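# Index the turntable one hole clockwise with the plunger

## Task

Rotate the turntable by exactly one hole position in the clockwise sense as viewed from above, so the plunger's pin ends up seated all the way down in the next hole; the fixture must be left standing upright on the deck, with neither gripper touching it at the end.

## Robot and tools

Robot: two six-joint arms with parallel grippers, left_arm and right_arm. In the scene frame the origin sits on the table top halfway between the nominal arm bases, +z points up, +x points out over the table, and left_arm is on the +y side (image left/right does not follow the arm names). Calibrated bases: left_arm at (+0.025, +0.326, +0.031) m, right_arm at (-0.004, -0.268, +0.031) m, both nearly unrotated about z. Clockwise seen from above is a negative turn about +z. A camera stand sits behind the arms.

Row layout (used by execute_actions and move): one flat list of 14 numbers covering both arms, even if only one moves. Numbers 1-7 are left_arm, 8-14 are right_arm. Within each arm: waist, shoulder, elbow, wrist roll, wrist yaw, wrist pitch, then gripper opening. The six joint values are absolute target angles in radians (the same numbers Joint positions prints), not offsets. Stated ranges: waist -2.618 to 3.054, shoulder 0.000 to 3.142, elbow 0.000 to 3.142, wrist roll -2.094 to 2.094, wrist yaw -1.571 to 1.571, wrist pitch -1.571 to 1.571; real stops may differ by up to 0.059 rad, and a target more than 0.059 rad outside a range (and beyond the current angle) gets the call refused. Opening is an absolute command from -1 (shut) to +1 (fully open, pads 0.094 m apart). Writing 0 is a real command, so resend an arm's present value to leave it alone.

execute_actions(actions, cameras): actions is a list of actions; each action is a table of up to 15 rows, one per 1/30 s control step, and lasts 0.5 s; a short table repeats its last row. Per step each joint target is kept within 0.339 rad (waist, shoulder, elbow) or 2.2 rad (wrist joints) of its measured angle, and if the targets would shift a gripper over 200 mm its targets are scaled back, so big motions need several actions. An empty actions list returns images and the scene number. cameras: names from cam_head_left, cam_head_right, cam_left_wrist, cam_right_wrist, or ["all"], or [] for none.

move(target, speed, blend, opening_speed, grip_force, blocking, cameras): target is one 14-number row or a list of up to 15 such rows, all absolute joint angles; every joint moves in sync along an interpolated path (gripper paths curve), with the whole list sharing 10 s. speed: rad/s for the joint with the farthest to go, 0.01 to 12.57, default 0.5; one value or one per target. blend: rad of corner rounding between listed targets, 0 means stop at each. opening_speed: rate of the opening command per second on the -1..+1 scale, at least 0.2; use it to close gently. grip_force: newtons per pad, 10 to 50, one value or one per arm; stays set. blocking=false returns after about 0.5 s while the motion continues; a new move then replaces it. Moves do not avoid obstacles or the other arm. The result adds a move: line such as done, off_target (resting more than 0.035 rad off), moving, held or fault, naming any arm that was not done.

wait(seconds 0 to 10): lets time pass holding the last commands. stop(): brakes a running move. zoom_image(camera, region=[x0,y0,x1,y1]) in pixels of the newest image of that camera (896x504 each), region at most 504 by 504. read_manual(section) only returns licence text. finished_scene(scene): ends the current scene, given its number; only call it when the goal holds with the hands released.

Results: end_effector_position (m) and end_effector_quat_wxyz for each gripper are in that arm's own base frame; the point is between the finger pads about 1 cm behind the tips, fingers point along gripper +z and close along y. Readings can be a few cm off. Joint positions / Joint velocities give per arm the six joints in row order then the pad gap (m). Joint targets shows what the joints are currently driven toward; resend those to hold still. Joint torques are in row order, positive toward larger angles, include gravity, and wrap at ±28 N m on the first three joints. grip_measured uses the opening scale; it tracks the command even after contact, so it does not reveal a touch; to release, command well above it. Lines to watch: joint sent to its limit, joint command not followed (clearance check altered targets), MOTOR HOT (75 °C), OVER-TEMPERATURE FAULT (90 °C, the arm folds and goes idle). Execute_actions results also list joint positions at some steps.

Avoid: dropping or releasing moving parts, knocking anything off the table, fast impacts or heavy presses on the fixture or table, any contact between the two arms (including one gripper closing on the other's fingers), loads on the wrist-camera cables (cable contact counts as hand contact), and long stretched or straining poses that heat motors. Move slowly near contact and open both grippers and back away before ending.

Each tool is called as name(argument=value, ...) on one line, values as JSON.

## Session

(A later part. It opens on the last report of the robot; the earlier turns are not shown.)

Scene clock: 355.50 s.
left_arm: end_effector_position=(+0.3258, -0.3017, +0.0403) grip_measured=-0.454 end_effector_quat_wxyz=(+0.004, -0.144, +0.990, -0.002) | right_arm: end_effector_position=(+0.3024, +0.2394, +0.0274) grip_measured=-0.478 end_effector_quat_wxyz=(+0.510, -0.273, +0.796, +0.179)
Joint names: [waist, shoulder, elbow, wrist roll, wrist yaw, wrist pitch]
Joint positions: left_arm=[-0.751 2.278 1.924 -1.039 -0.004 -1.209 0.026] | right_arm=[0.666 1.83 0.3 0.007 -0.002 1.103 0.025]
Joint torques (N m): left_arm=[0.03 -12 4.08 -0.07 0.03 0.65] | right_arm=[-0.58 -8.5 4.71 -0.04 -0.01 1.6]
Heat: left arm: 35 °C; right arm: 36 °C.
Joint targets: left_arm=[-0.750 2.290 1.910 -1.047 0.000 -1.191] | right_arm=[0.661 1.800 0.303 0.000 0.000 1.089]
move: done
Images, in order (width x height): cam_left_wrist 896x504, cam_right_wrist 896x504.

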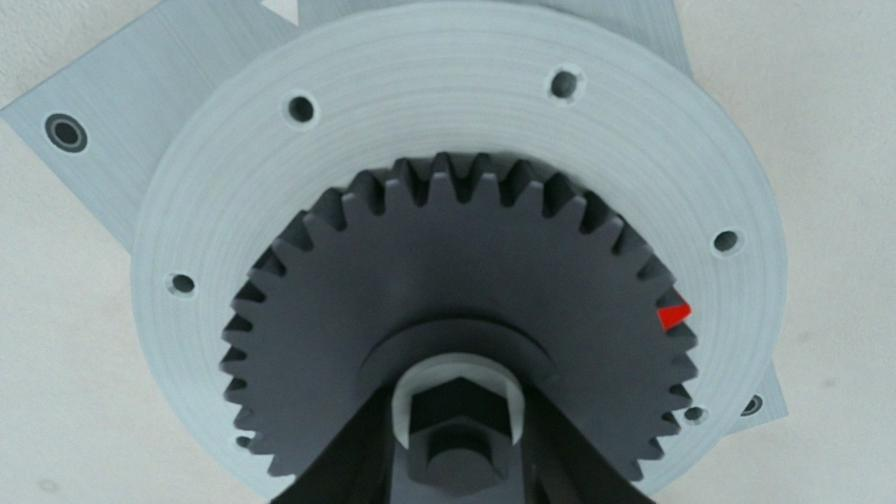

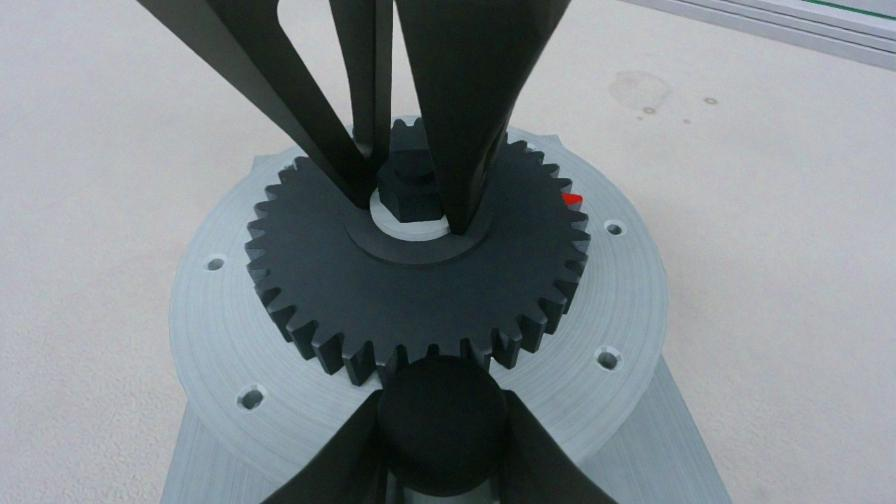

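move(target=[-0.750,2.290,1.910,-1.047,0,-1.191,-0.8,0.661,1.73,0.303,0,0,1.06,-0.7], speed=0.15, cameras=["cam_right_wrist"])

Scene clock: 360.90 s.
left_arm: end_effector_position=(+0.3256, -0.3019, +0.0403) grip_measured=-0.454 end_effector_quat_wxyz=(+0.003, -0.144, +0.990, -0.003) | right_arm: end_effector_position=(+0.3011, +0.2385, +0.0282) grip_measured=-0.478 end_effector_quat_wxyz=(+0.499, -0.276, +0.803, +0.175)
Joint names: [waist, shoulder, elbow, wrist roll, wrist yaw, wrist pitch]
Joint positions: left_arm=[-0.751 2.278 1.924 -1.039 -0.002 -1.209 0.026] | right_arm=[0.666 1.782 0.31 0.005 -0.002 1.016 0.025]
Joint torques (N m): left_arm=[-0.01 -11.95 4.08 -0.08 0.01 0.63] | right_arm=[-0.54 -10.17 4.18 -0.03 0.01 2.1]
Heat: left arm: 36 °C; right arm: 36 °C.
Joint targets: left_arm=[-0.750 2.290 1.910 -1.047 0.000 -1.191] | right_arm=[0.661 1.730 0.303 0.000 0.000 1.060]
move: off_target (right_arm); right_arm: the shoulder is farthest, 0.052 rad from its target
Images, in order (width x height): cam_right_wrist 896x504.

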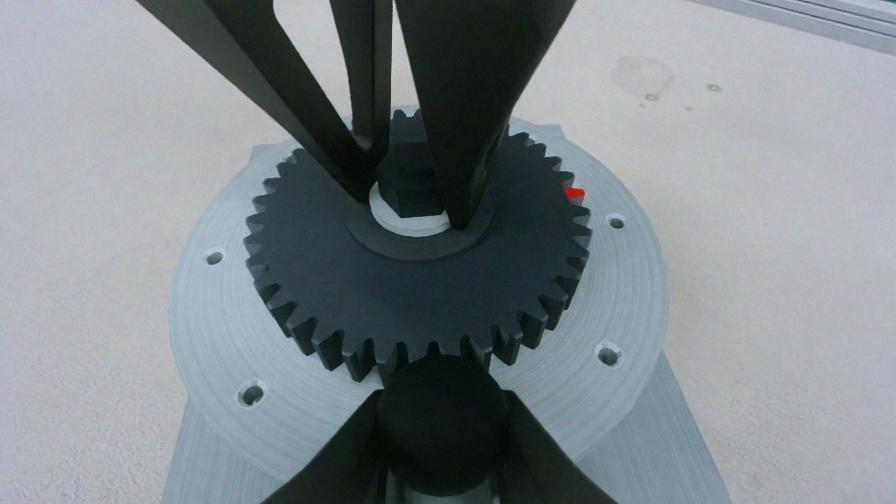

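move(target=[-0.750,2.290,1.910,-1.047,0,-1.191,-0.8,0.661,1.71,0.303,0,0,1.13,-0.7], speed=0.15, cameras=["cam_right_wrist"])

Scene clock: 368.43 s.
left_arm: end_effector_position=(+0.3256, -0.3020, +0.0403) grip_measured=-0.454 end_effector_quat_wxyz=(+0.003, -0.144, +0.990, -0.003) | right_arm: end_effector_position=(+0.3013, +0.2386, +0.0294) grip_measured=-0.478 end_effector_quat_wxyz=(+0.500, -0.276, +0.802, +0.175)
Joint names: [waist, shoulder, elbow, wrist roll, wrist yaw, wrist pitch]
Joint positions: left_arm=[-0.751 2.278 1.924 -1.039 -0.001 -1.209 0.026] | right_arm=[0.666 1.779 0.31 0.005 -0.002 1.016 0.025]
Joint torques (N m): left_arm=[0.03 -11.97 4.07 -0.08 0.01 0.63] | right_arm=[-0.59 -11.51 4.22 -0.04 -0.01 2.74]
Heat: left arm: 36 °C; right arm: 37 °C.
Joint targets: left_arm=[-0.750 2.290 1.910 -1.047 0.000 -1.191] | right_arm=[0.661 1.710 0.303 0.000 0.000 1.130]
move: off_target (right_arm); right_arm: the wrist pitch is farthest, 0.114 rad from its target
Images, in order (width x height): cam_right_wrist 896x504.

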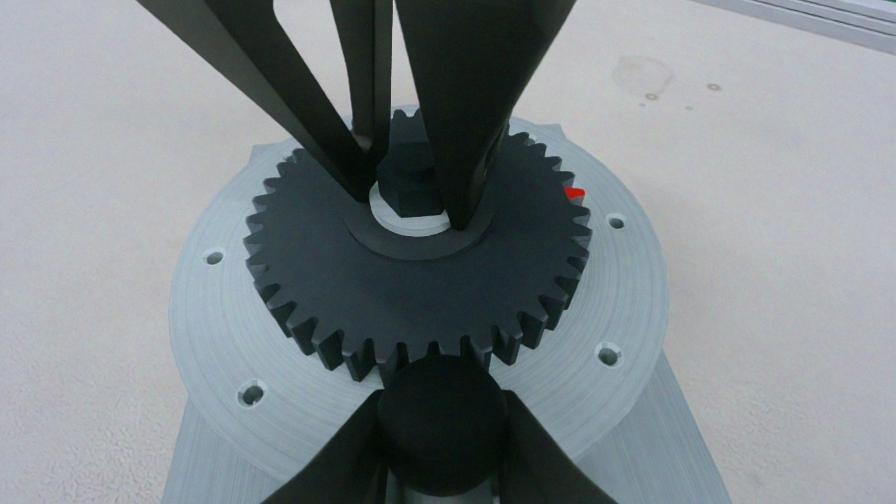

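move(target=[-0.750,2.290,1.910,-1.047,0,-1.191,-0.8,0.661,1.65,0.303,0,0,1.20,-0.7], speed=0.15, cameras=["cam_right_wrist","cam_left_wrist"])

Scene clock: 375.90 s.
left_arm: end_effector_position=(+0.3244, -0.3032, +0.0403) grip_measured=-0.454 end_effector_quat_wxyz=(+0.000, -0.144, +0.990, -0.006) | right_arm: end_effector_position=(+0.2986, +0.2365, +0.0335) grip_measured=-0.478 end_effector_quat_wxyz=(+0.501, -0.276, +0.802, +0.175)
Joint names: [waist, shoulder, elbow, wrist roll, wrist yaw, wrist pitch]
Joint positions: left_arm=[-0.751 2.278 1.924 -1.039 0.008 -1.209 0.026] | right_arm=[0.666 1.743 0.298 0.005 -0.002 0.992 0.025]
Joint torques (N m): left_arm=[0.01 -11.96 4.08 -0.09 -0.08 0.63] | right_arm=[-0.61 -13.16 5.41 -0.02 0 3.6]
Heat: left arm: 36 °C; right arm: 39 °C.
Joint targets: left_arm=[-0.750 2.290 1.910 -1.047 0.000 -1.191] | right_arm=[0.661 1.650 0.303 0.000 0.000 1.200]
move: off_target (right_arm); right_arm: the wrist pitch is farthest, 0.208 rad from its target
Images, in order (width x height): cam_left_wrist 896x504, cam_right_wrist 896x504.

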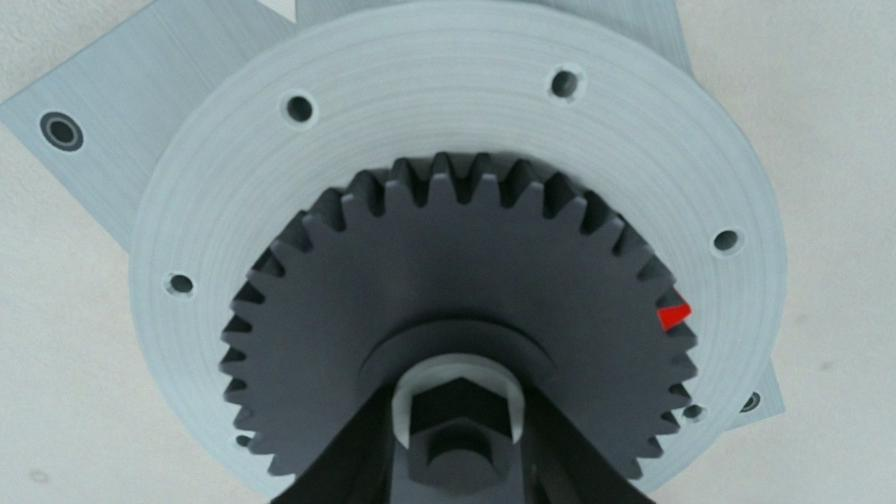

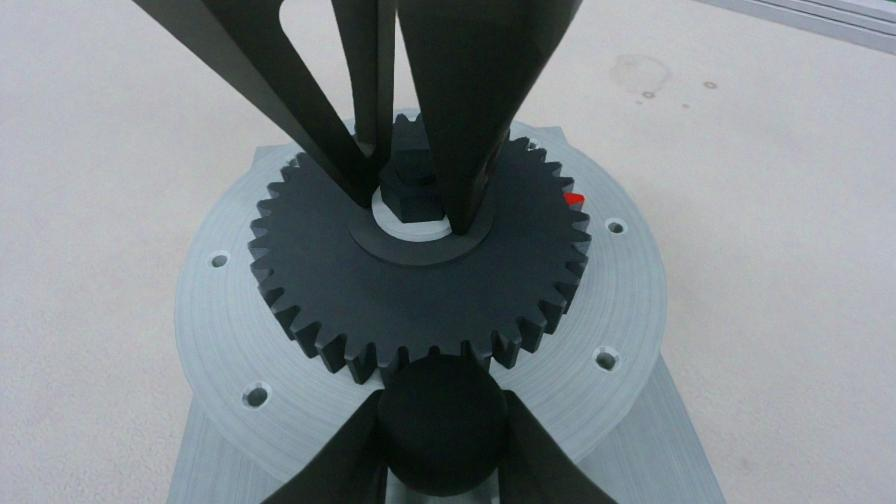

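move(target=[-0.750,2.290,1.910,-0.87,0,-1.191,-0.8,0.661,1.65,0.325,0,0,1.20,-0.7], speed=0.15, cameras=["cam_right_wrist","cam_left_wrist"])

Scene clock: 385.77 s.
left_arm: end_effector_position=(+0.3238, -0.3034, +0.0403) grip_measured=-0.455 end_effector_quat_wxyz=(-0.002, -0.078, +0.997, -0.007) | right_arm: end_effector_position=(+0.2988, +0.2366, +0.0351) grip_measured=-0.478 end_effector_quat_wxyz=(+0.502, -0.276, +0.801, +0.176)
Joint names: [waist, shoulder, elbow, wrist roll, wrist yaw, wrist pitch]
Joint positions: left_arm=[-0.751 2.278 1.924 -0.906 0.011 -1.21 0.026] | right_arm=[0.666 1.737 0.298 0.005 -0.002 0.989 0.025]
Joint torques (N m): left_arm=[0.02 -12.01 4.04 0.43 -0.11 0.66] | right_arm=[-0.57 -12.72 7.58 -0.03 0.01 3.63]
Heat: left arm: 36 °C; right arm: 43 °C.
Joint targets: left_arm=[-0.750 2.290 1.910 -0.870 0.000 -1.191] | right_arm=[0.661 1.650 0.325 0.000 0.000 1.200]
move: off_target (left_arm, right_arm); left_arm: the wrist roll is farthest, 0.036 rad from its target; right_arm: the wrist pitch is farthest, 0.211 rad from its target
Images, in order (width x height): cam_left_wrist 896x504, cam_right_wrist 896x504.

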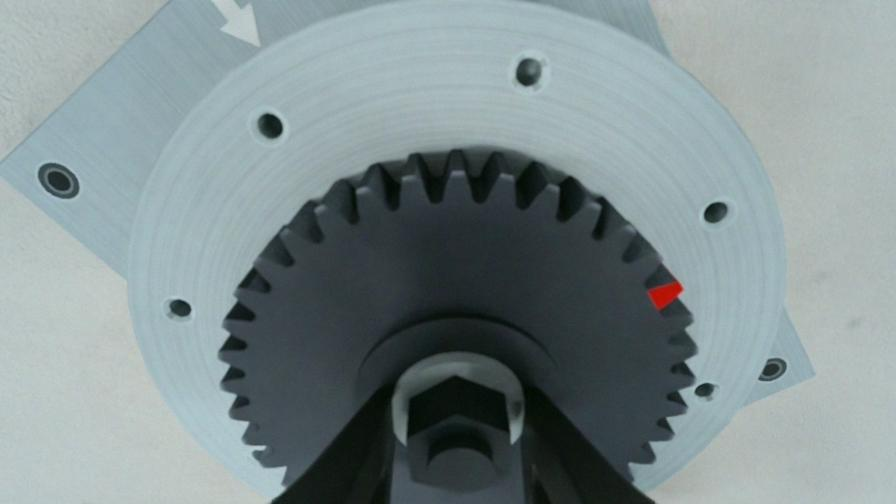

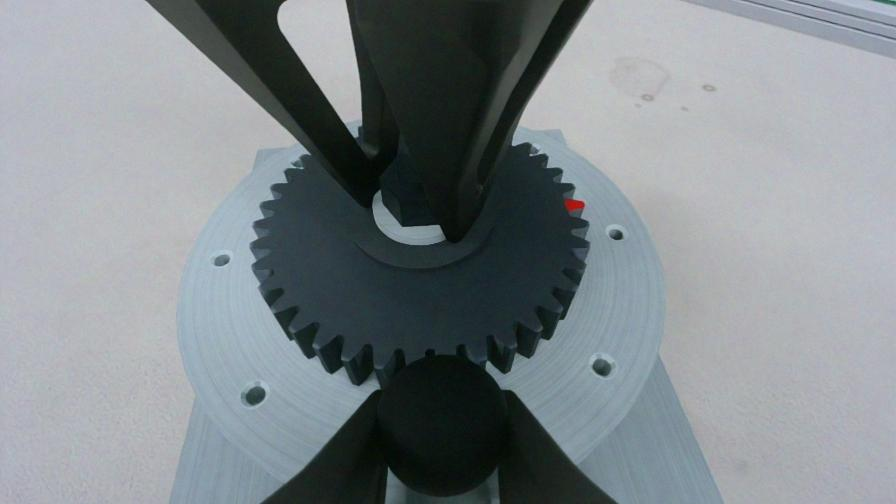

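move(target=[-0.750,2.290,1.910,-0.906,0,-1.191,-0.8,0.661,1.60,0.335,0,0,1.26,-0.7], speed=0.15, cameras=["cam_right_wrist"])

zoom_image(camera="cam_right_wrist", region=[300, 254, 600, 504])

Scene clock: 398.37 s.
left_arm: end_effector_position=(+0.3232, -0.3040, +0.0403) grip_measured=-0.455 end_effector_quat_wxyz=(-0.003, -0.076, +0.997, -0.008) | right_arm: end_effector_position=(+0.2981, +0.2361, +0.0376) grip_measured=-0.478 end_effector_quat_wxyz=(+0.501, -0.276, +0.801, +0.175)
Joint names: [waist, shoulder, elbow, wrist roll, wrist yaw, wrist pitch]
Joint positions: left_arm=[-0.751 2.278 1.924 -0.904 0.016 -1.21 0.026] | right_arm=[0.666 1.714 0.298 0.005 -0.002 0.963 0.025]
Joint torques (N m): left_arm=[0.01 -11.96 4.11 -0.02 -0.15 0.66] | right_arm=[-0.55 -14.83 8.75 -0.03 -0.02 4.4]
Heat: left arm: 36 °C; right arm: 49 °C.
Joint targets: left_arm=[-0.750 2.290 1.910 -0.906 0.000 -1.191] | right_arm=[0.661 1.600 0.335 0.000 0.000 1.260]
move: off_target (right_arm); right_arm: the wrist pitch is farthest, 0.297 rad from its target
Images, in order (width x height): cam_right_wrist 896x504.

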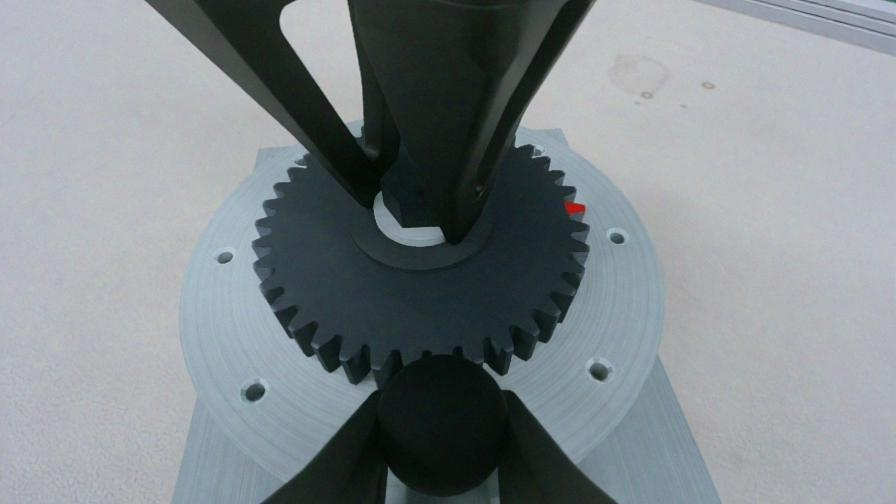

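Scaled by 1.680 from the camera's 896x504 image, which has a finer 1280x720 frame.

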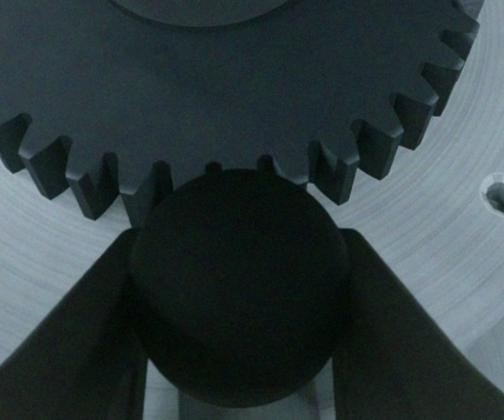

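move(target=[-0.750,2.290,1.910,-0.65,0,-1.191,-0.8,0.661,1.60,0.335,0,0,1.26,-0.7], speed=0.25, cameras=["cam_right_wrist","cam_left_wrist"])

Scene clock: 408.17 s.
left_arm: end_effector_position=(+0.3232, -0.3040, +0.0403) grip_measured=-0.456 end_effector_quat_wxyz=(-0.002, +0.042, +0.999, -0.008) | right_arm: end_effector_position=(+0.2981, +0.2361, +0.0376) grip_measured=-0.478 end_effector_quat_wxyz=(+0.501, -0.276, +0.801, +0.175)
Joint names: [waist, shoulder, elbow, wrist roll, wrist yaw, wrist pitch]
Joint positions: left_arm=[-0.751 2.278 1.924 -0.666 0.016 -1.21 0.026] | right_arm=[0.666 1.714 0.298 0.005 -0.002 0.963 0.025]
Joint torques (N m): left_arm=[-0.01 -11.93 4.11 0.17 -0.15 0.65] | right_arm=[-0.61 -14.79 8.72 -0.02 0 4.38]
Heat: left arm: 36 °C; right arm: 59 °C.
Joint targets: left_arm=[-0.750 2.290 1.910 -0.650 0.000 -1.191] | right_arm=[0.661 1.600 0.335 0.000 0.000 1.260]
move: off_target (right_arm); right_arm: the wrist pitch is farthest, 0.297 rad from its target
Images, in order (width x height): cam_left_wrist 896x504, cam_right_wrist 896x504.

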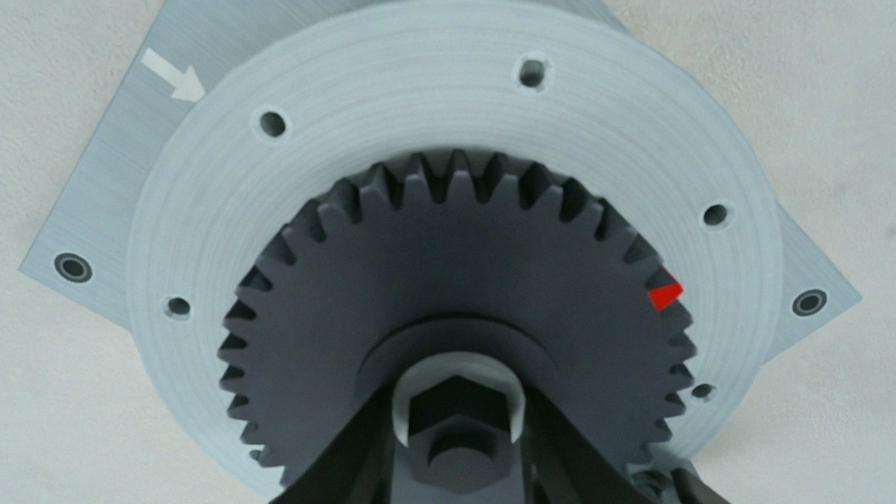

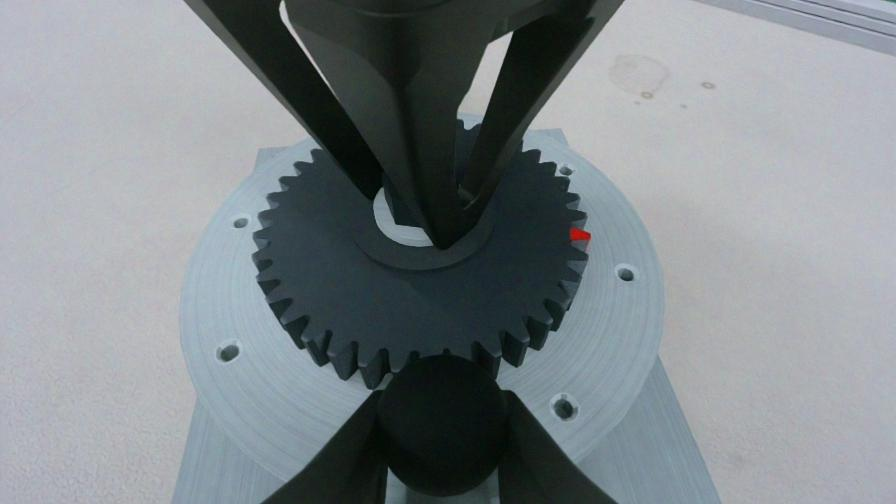

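move(target=[[-0.750,2.290,1.910,-0.63,0,-1.191,-0.8,0.661,1.77,0.306,0,0,1.06,-0.7],[-0.750,2.290,1.910,-0.22,0,-1.191,-0.8,0.661,1.77,0.306,0,0,1.06,-0.7]], speed=0.2, cameras=["cam_right_wrist","cam_left_wrist"])

Scene clock: 420.27 s.
left_arm: end_effector_position=(+0.3074, -0.2946, +0.0406) grip_measured=-0.797 end_effector_quat_wxyz=(-0.036, +0.258, +0.965, +0.002) | right_arm: end_effector_position=(+0.2973, +0.2354, +0.0319) grip_measured=-0.478 end_effector_quat_wxyz=(+0.502, -0.276, +0.801, +0.176)
Joint names: [waist, shoulder, elbow, wrist roll, wrist yaw, wrist pitch]
Joint positions: left_arm=[-0.753 2.278 1.923 -0.23 0.031 -1.281 0.01] | right_arm=[0.666 1.754 0.288 0.005 -0.002 1.016 0.025]
Joint torques (N m): left_arm=[0.24 -11.81 4.07 0.11 -0.28 1.34] | right_arm=[-0.61 -4.53 6.52 -0.03 0.01 2.1]
Heat: left arm: 36 °C; right arm: 61 °C.
Joint targets: left_arm=[-0.750 2.290 1.910 -0.220 0.000 -1.191] | right_arm=[0.661 1.770 0.306 0.000 0.000 1.060]
move: off_target (left_arm, right_arm); left_arm: the wrist pitch is farthest, 0.090 rad from its target; right_arm: the wrist pitch is farthest, 0.044 rad from its target
Images, in order (width x height): cam_left_wrist 896x504, cam_right_wrist 896x504.

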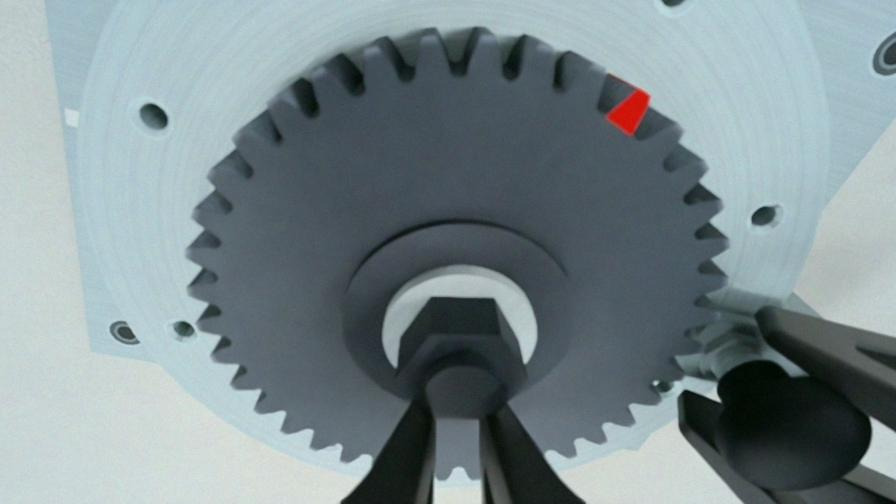

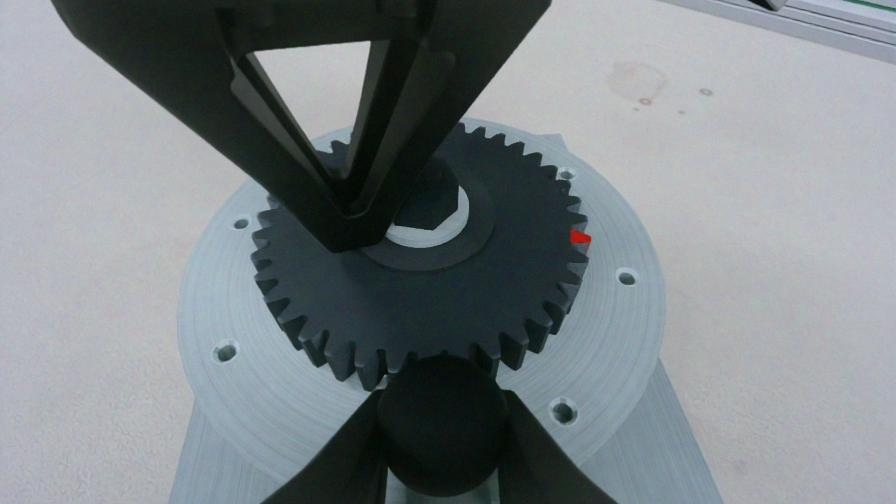

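move(target=[[-0.753,2.186,1.875,-0.23,0,-1.26,-0.78,0.666,1.77,0.306,0,0,1.06,-0.7],[-0.748,2.295,2.055,-0.70,0,-1.331,-0.78,0.666,1.77,0.306,0,0,1.06,-0.7],[-0.748,2.295,2.055,-0.70,0,-1.331,-0.1,0.666,1.77,0.306,0,0,1.06,-0.7]], speed=0.3, cameras=["cam_left_wrist","cam_right_wrist"])

zoom_image(camera="cam_left_wrist", region=[300, 254, 600, 504])

Scene clock: 459.73 s.
left_arm: end_effector_position=(+0.3246, -0.3052, +0.0700) grip_measured=-0.101 end_effector_quat_wxyz=(+0.003, +0.032, +0.999, -0.008) | right_arm: end_effector_position=(+0.2973, +0.2354, +0.0319) grip_measured=-0.478 end_effector_quat_wxyz=(+0.502, -0.276, +0.801, +0.176)
Joint names: [waist, shoulder, elbow, wrist roll, wrist yaw, wrist pitch]
Joint positions: left_arm=[-0.753 2.269 2.027 -0.689 0.009 -1.314 0.042] | right_arm=[0.666 1.754 0.288 0.005 -0.002 1.016 0.025]
Joint torques (N m): left_arm=[0.39 -10.65 7.45 -0.1 -0.09 0.23] | right_arm=[-0.12 -4.46 6.57 -0.03 -0.02 2.1]
Heat: left arm: 36 °C; right arm: 48 °C.
Joint targets: left_arm=[-0.748 2.295 2.055 -0.700 0.000 -1.331] | right_arm=[0.666 1.770 0.306 0.000 0.000 1.060]
move: off_target (right_arm); right_arm: the wrist pitch is farthest, 0.044 rad from its target
Images, in order (width x height): cam_left_wrist 896x504, cam_right_wrist 896x504.

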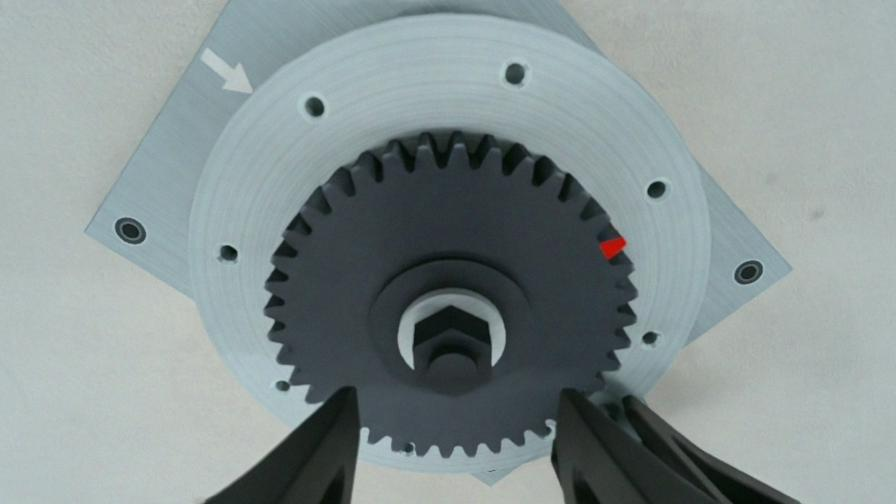

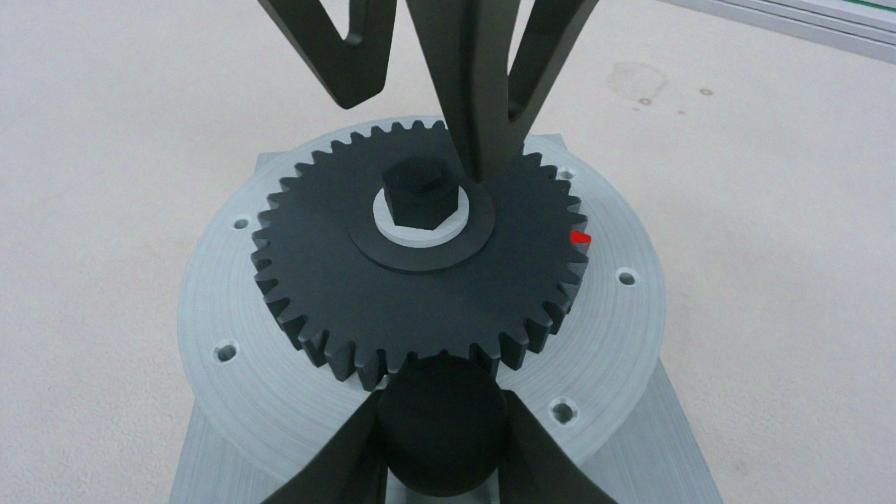

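Scaled by 1.680 from the camera's 896x504 image, which has a finer 1280x720 frame.

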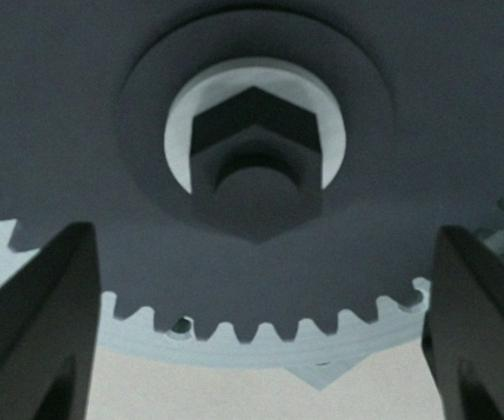

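move(target=[-0.748,2.298,1.928,-0.70,0,-1.201,-0.1,0.666,1.77,0.306,0,0,1.06,-0.7], speed=0.2, cameras=["cam_left_wrist","cam_right_wrist"])

zoom_image(camera="cam_left_wrist", region=[300, 254, 600, 504])

zoom_image(camera="cam_right_wrist", region=[300, 80, 600, 330])

Scene clock: 488.47 s.
left_arm: end_effector_position=(+0.3259, -0.3065, +0.0466) grip_measured=-0.101 end_effector_quat_wxyz=(+0.006, +0.032, +0.999, -0.011) | right_arm: end_effector_position=(+0.2973, +0.2354, +0.0319) grip_measured=-0.478 end_effector_quat_wxyz=(+0.502, -0.276, +0.801, +0.176)
Joint names: [waist, shoulder, elbow, wrist roll, wrist yaw, wrist pitch]
Joint positions: left_arm=[-0.753 2.274 1.943 -0.689 0.009 -1.217 0.042] | right_arm=[0.666 1.754 0.288 0.005 -0.002 1.016 0.025]
Joint torques (N m): left_arm=[0.46 -10.91 4.1 -0.11 -0.08 0.62] | right_arm=[-0.12 -4.52 6.53 -0.03 -0.01 2.11]
Heat: left arm: 36 °C; right arm: 47 °C.
Joint targets: left_arm=[-0.748 2.298 1.928 -0.700 0.000 -1.201] | right_arm=[0.666 1.770 0.306 0.000 0.000 1.060]
move: off_target (right_arm); right_arm: the wrist pitch is farthest, 0.044 rad from its target
Images, in order (width x height): cam_left_wrist 896x504, cam_right_wrist 896x504.

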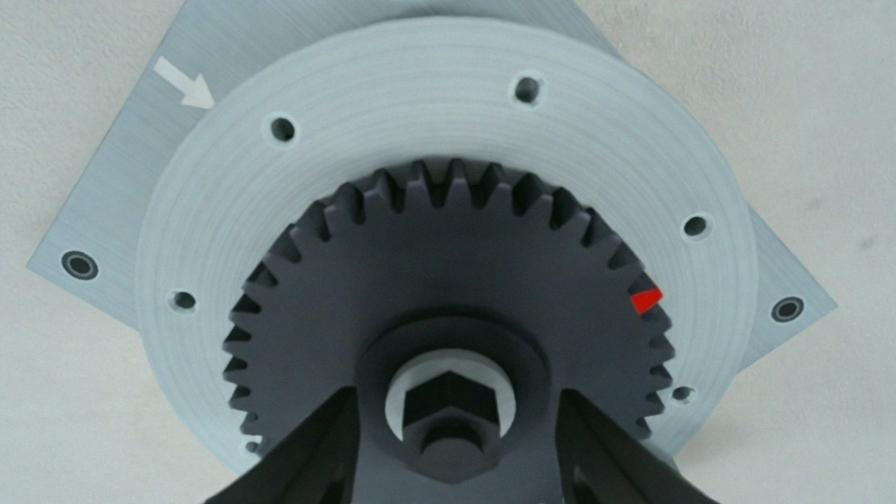

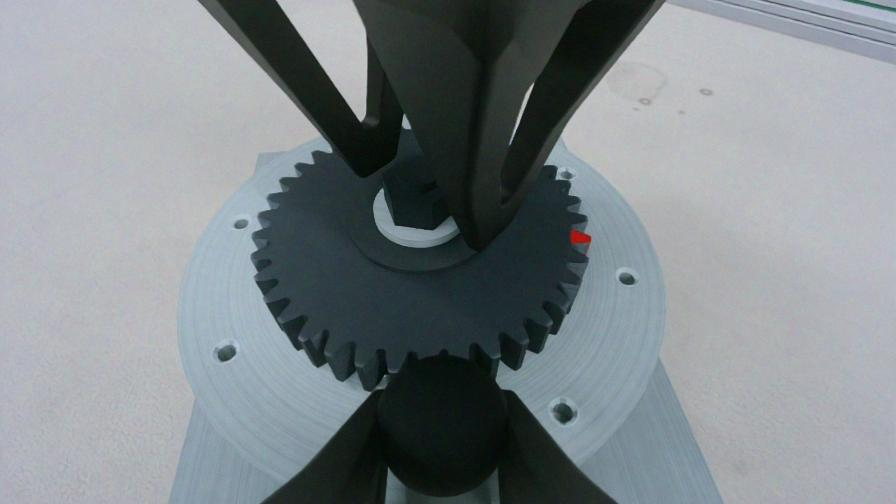

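Scaled by 1.680 from the camera's 896x504 image, which has a finer 1280x720 frame.

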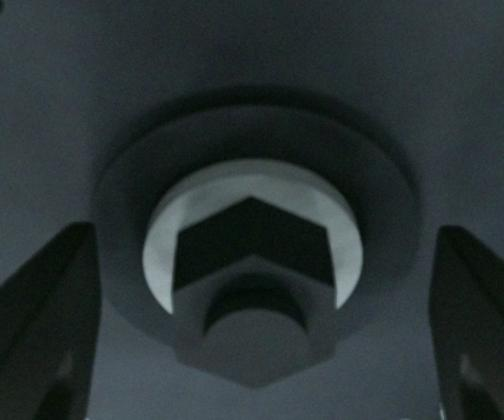

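Scaled by 1.680 from the camera's 896x504 image, which has a finer 1280x720 frame.

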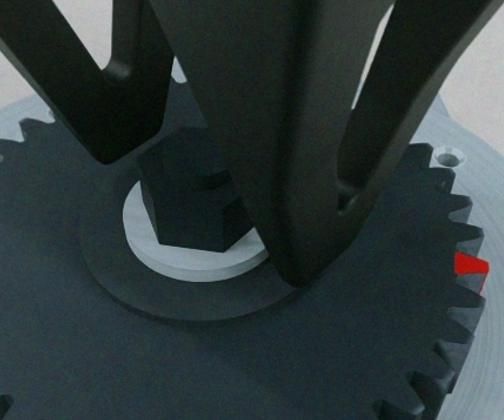

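move(target=[-0.738,2.316,1.926,-0.70,0,-1.186,-0.1,0.666,1.77,0.306,0,0,1.06,-0.7], speed=0.2, cameras=["cam_left_wrist","cam_right_wrist"])

zoom_image(camera="cam_right_wrist", region=[300, 80, 600, 330])

Scene clock: 514.53 s.
left_arm: end_effector_position=(+0.3296, -0.3054, +0.0419) grip_measured=-0.101 end_effector_quat_wxyz=(+0.006, +0.028, +1.000, -0.011) | right_arm: end_effector_position=(+0.2973, +0.2354, +0.0319) grip_measured=-0.478 end_effector_quat_wxyz=(+0.502, -0.276, +0.801, +0.176)
Joint names: [waist, shoulder, elbow, wrist roll, wrist yaw, wrist pitch]
Joint positions: left_arm=[-0.746 2.285 1.943 -0.69 0.009 -1.206 0.042] | right_arm=[0.666 1.754 0.288 0.005 -0.002 1.016 0.025]
Joint torques (N m): left_arm=[0.64 -10.36 3.97 -0.09 -0.08 0.7] | right_arm=[-0.1 -4.56 6.57 -0.03 0.02 2.11]
Heat: left arm: 36 °C; right arm: 47 °C.
Joint targets: left_arm=[-0.738 2.316 1.926 -0.700 0.000 -1.186] | right_arm=[0.666 1.770 0.306 0.000 0.000 1.060]
move: off_target (right_arm); right_arm: the wrist pitch is farthest, 0.044 rad from its target
Images, in order (width x height): cam_left_wrist 896x504, cam_right_wrist 896x504.

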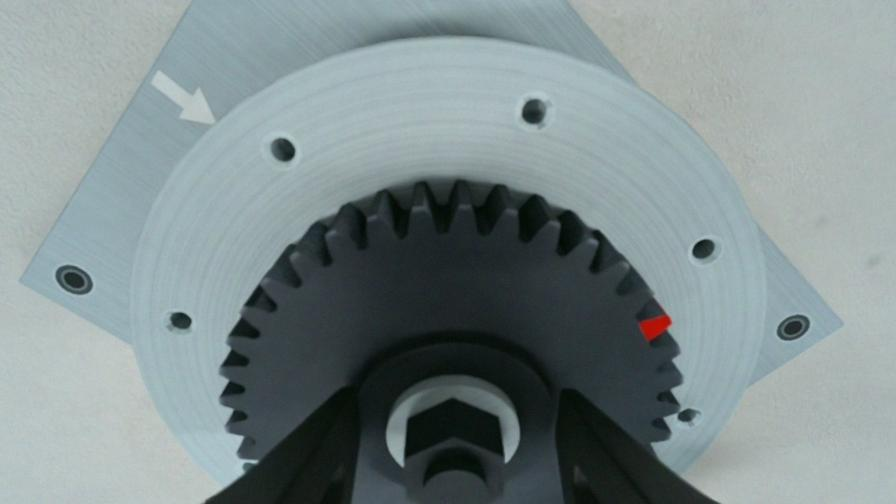

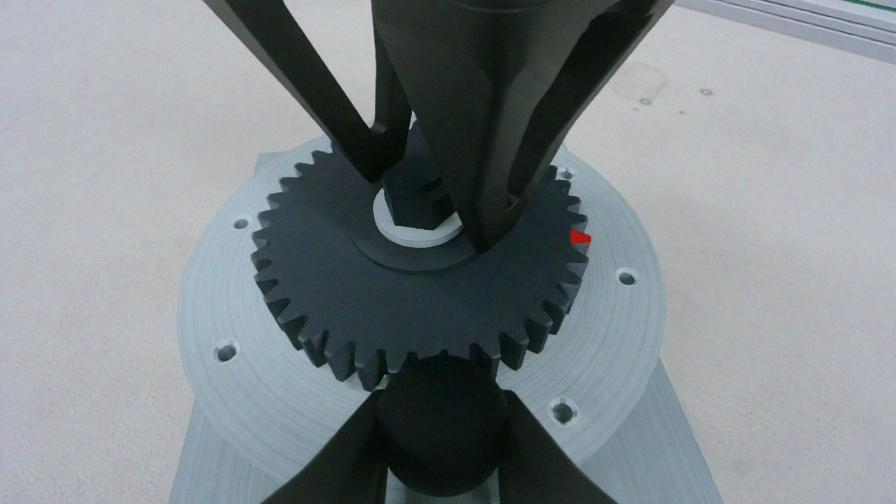

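Scaled by 1.680 from the camera's 896x504 image, which has a finer 1280x720 frame.

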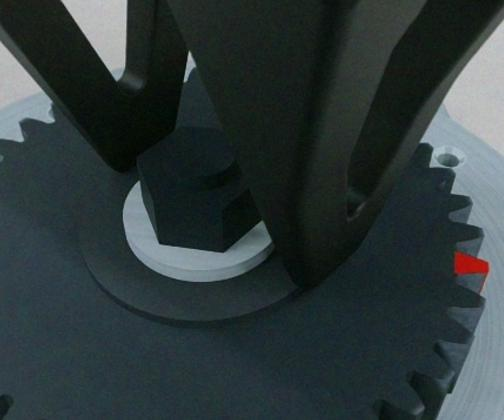

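move(target=[[-0.744,2.300,1.930,-0.70,0,-1.192,-0.8,0.666,1.77,0.306,0,0,1.06,-0.7],[-0.744,2.300,1.930,-0.70,0,-1.192,-0.8,0.661,1.60,0.335,0,0,1.26,-0.7],[-0.744,2.300,1.930,-0.33,0,-1.192,-0.8,0.661,1.60,0.335,0,0,1.26,-0.7],[-0.744,2.300,1.930,-0.33,0,-1.192,-0.8,0.661,1.77,0.306,0,0,1.06,-0.7]], speed=0.3, cameras=["cam_left_wrist","cam_right_wrist"])

Scene clock: 535.87 s.
left_arm: end_effector_position=(+0.3411, -0.3100, +0.0424) grip_measured=-0.798 end_effector_quat_wxyz=(+0.031, +0.198, +0.980, -0.016) | right_arm: end_effector_position=(+0.2966, +0.2350, +0.0321) grip_measured=-0.478 end_effector_quat_wxyz=(+0.502, -0.276, +0.801, +0.176)
Joint names: [waist, shoulder, elbow, wrist roll, wrist yaw, wrist pitch]
Joint positions: left_arm=[-0.741 2.285 1.943 -0.342 -0.004 -1.16 0.009] | right_arm=[0.666 1.75 0.286 0.005 -0.002 1.014 0.025]
Joint torques (N m): left_arm=[-0.27 -11.9 4.34 0.14 0.03 0.19] | right_arm=[-0.55 -4.14 6.8 -0.02 0.01 2.12]
Heat: left arm: 35 °C; right arm: 51 °C.
Joint targets: left_arm=[-0.744 2.300 1.930 -0.330 0.000 -1.192] | right_arm=[0.661 1.770 0.306 0.000 0.000 1.060]
move: off_target (right_arm); right_arm: the wrist pitch is farthest, 0.046 rad from its target
Images, in order (width x height): cam_left_wrist 896x504, cam_right_wrist 896x504.

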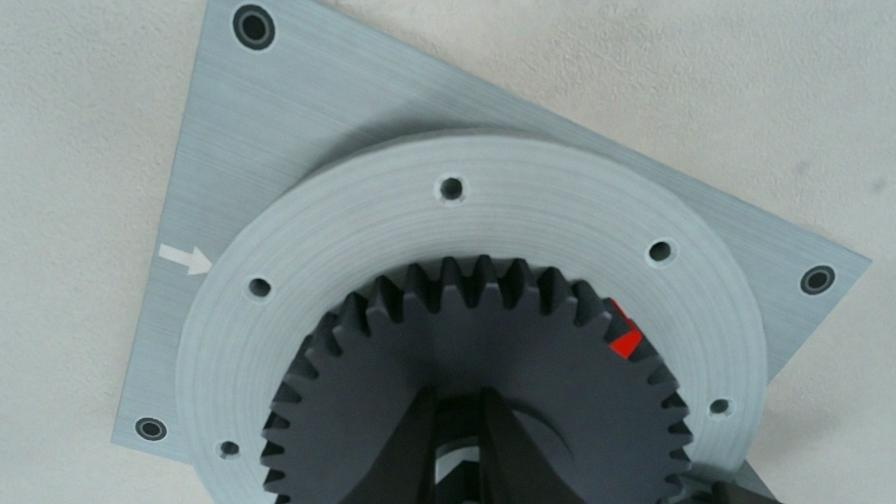

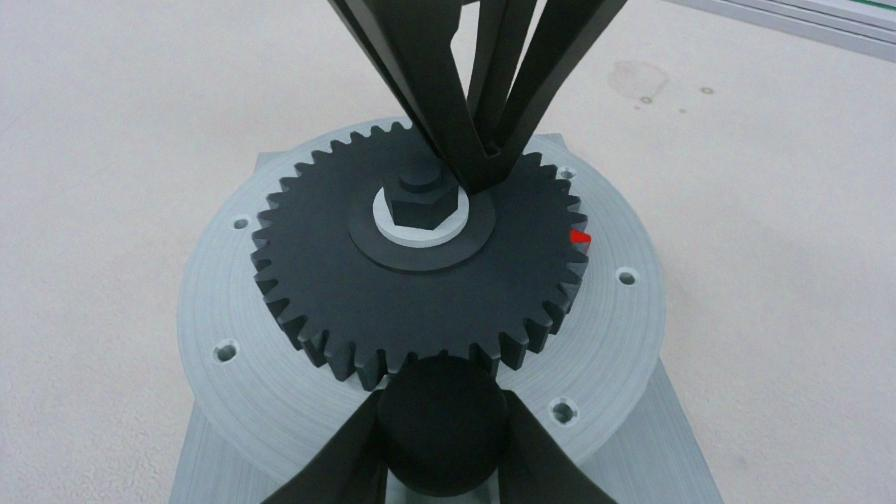

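move(target=[[-0.743,2.369,2.183,-0.342,0,-1.385,-0.78,0.661,1.77,0.306,0,0,1.06,-0.7],[-0.752,2.290,2.055,-0.70,0,-1.331,-0.78,0.661,1.77,0.306,0,0,1.06,-0.7],[-0.752,2.290,2.055,-0.70,0,-1.331,-0.1,0.661,1.77,0.306,0,0,1.06,-0.7],[-0.752,2.294,1.892,-0.70,0,-1.169,-0.1,0.661,1.77,0.306,0,0,1.06,-0.7]], speed=0.4, cameras=["cam_left_wrist","cam_right_wrist"])

zoom_image(camera="cam_right_wrist", region=[300, 80, 600, 330])

Scene clock: 563.60 s.
left_arm: end_effector_position=(+0.3281, -0.3015, +0.0394) grip_measured=-0.101 end_effector_quat_wxyz=(+0.003, +0.027, +1.000, -0.005) | right_arm: end_effector_position=(+0.2966, +0.2350, +0.0321) grip_measured=-0.478 end_effector_quat_wxyz=(+0.502, -0.276, +0.801, +0.176)
Joint names: [waist, shoulder, elbow, wrist roll, wrist yaw, wrist pitch]
Joint positions: left_arm=[-0.744 2.281 1.927 -0.691 0.004 -1.204 0.042] | right_arm=[0.666 1.75 0.286 0.005 -0.002 1.014 0.025]
Joint torques (N m): left_arm=[-0.69 -11.92 2.61 -0.1 -0.04 0.86] | right_arm=[-0.62 -4.21 6.8 -0.03 0.01 2.12]
Heat: left arm: 36 °C; right arm: 48 °C.
Joint targets: left_arm=[-0.752 2.294 1.892 -0.700 0.000 -1.169] | right_arm=[0.661 1.770 0.306 0.000 0.000 1.060]
move: off_target (right_arm); right_arm: the wrist pitch is farthest, 0.046 rad from its target
Images, in order (width x height): cam_left_wrist 896x504, cam_right_wrist 896x504.

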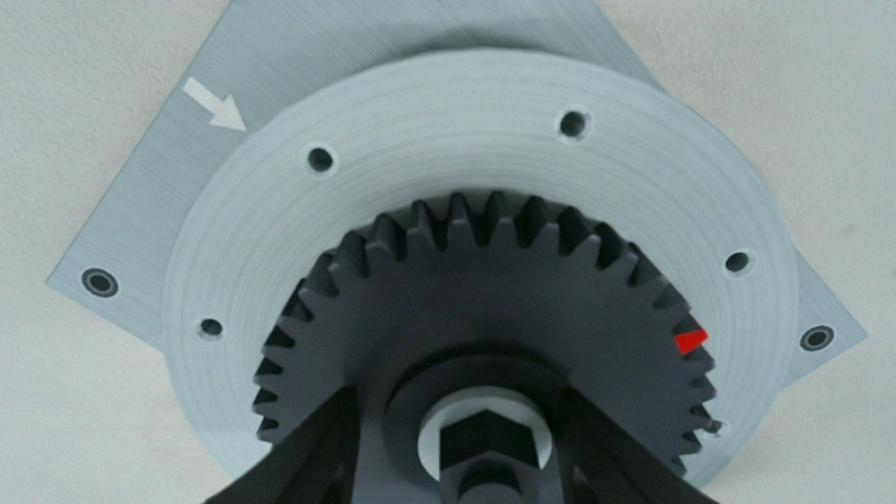

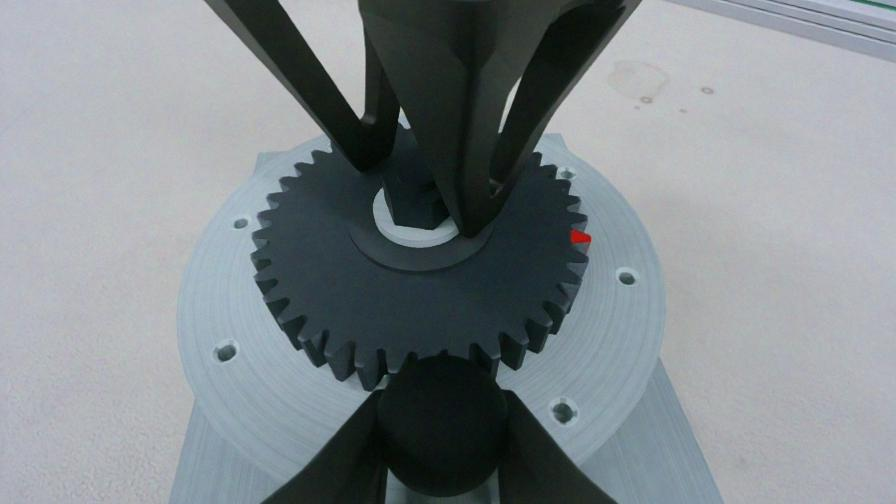

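Scaled by 1.680 from the camera's 896x504 image, which has a finer 1280x720 frame.

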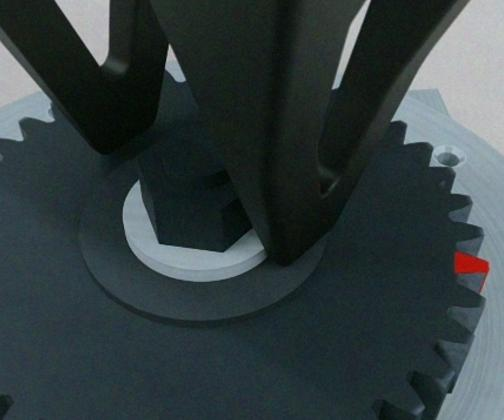

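move(target=[[-0.764,2.294,1.900,-0.70,0,-1.177,-0.1,0.661,1.77,0.306,0,0,1.06,-0.7],[-0.757,2.294,1.915,-0.70,0,-1.192,-0.8,0.661,1.77,0.306,0,0,1.06,-0.7]], speed=0.3, opening_speed=1, cameras=["cam_left_wrist","cam_right_wrist"])

zoom_image(camera="cam_left_wrist", region=[300, 254, 600, 504])

Scene clock: 580.73 s.
left_arm: end_effector_position=(+0.3393, -0.3072, +0.0415) grip_measured=-0.798 end_effector_quat_wxyz=(+0.031, +0.027, +0.999, -0.011) | right_arm: end_effector_position=(+0.2966, +0.2350, +0.0321) grip_measured=-0.478 end_effector_quat_wxyz=(+0.502, -0.276, +0.801, +0.176)
Joint names: [waist, shoulder, elbow, wrist roll, wrist yaw, wrist pitch]
Joint positions: left_arm=[-0.748 2.279 1.928 -0.692 -0.024 -1.159 0.009] | right_arm=[0.666 1.75 0.286 0.005 -0.002 1.014 0.025]
Joint torques (N m): left_arm=[-0.84 -11.79 4.29 -0.08 0.21 0.16] | right_arm=[-0.59 -4.18 6.86 -0.02 -0.01 2.12]
Heat: left arm: 38 °C; right arm: 48 °C.
Joint targets: left_arm=[-0.757 2.294 1.915 -0.700 0.000 -1.192] | right_arm=[0.661 1.770 0.306 0.000 0.000 1.060]
move: off_target (right_arm); right_arm: the wrist pitch is farthest, 0.046 rad from its target
Images, in order (width x height): cam_left_wrist 896x504, cam_right_wrist 896x504.

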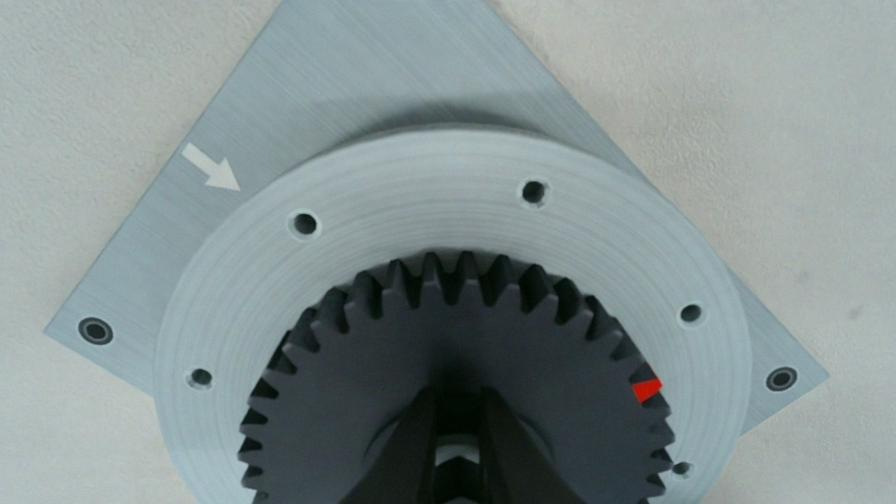

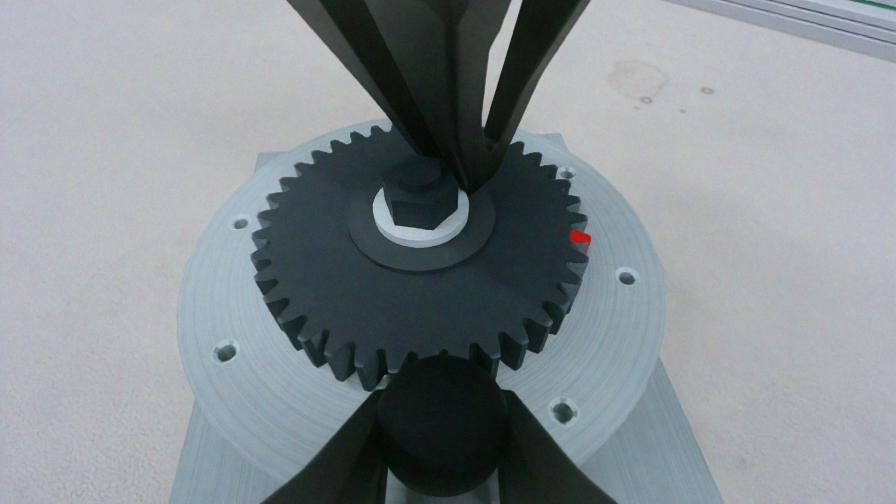

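Scaled by 1.680 from the camera's 896x504 image, which has a finer 1280x720 frame.

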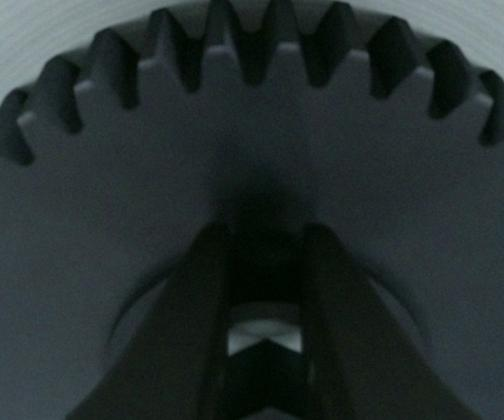

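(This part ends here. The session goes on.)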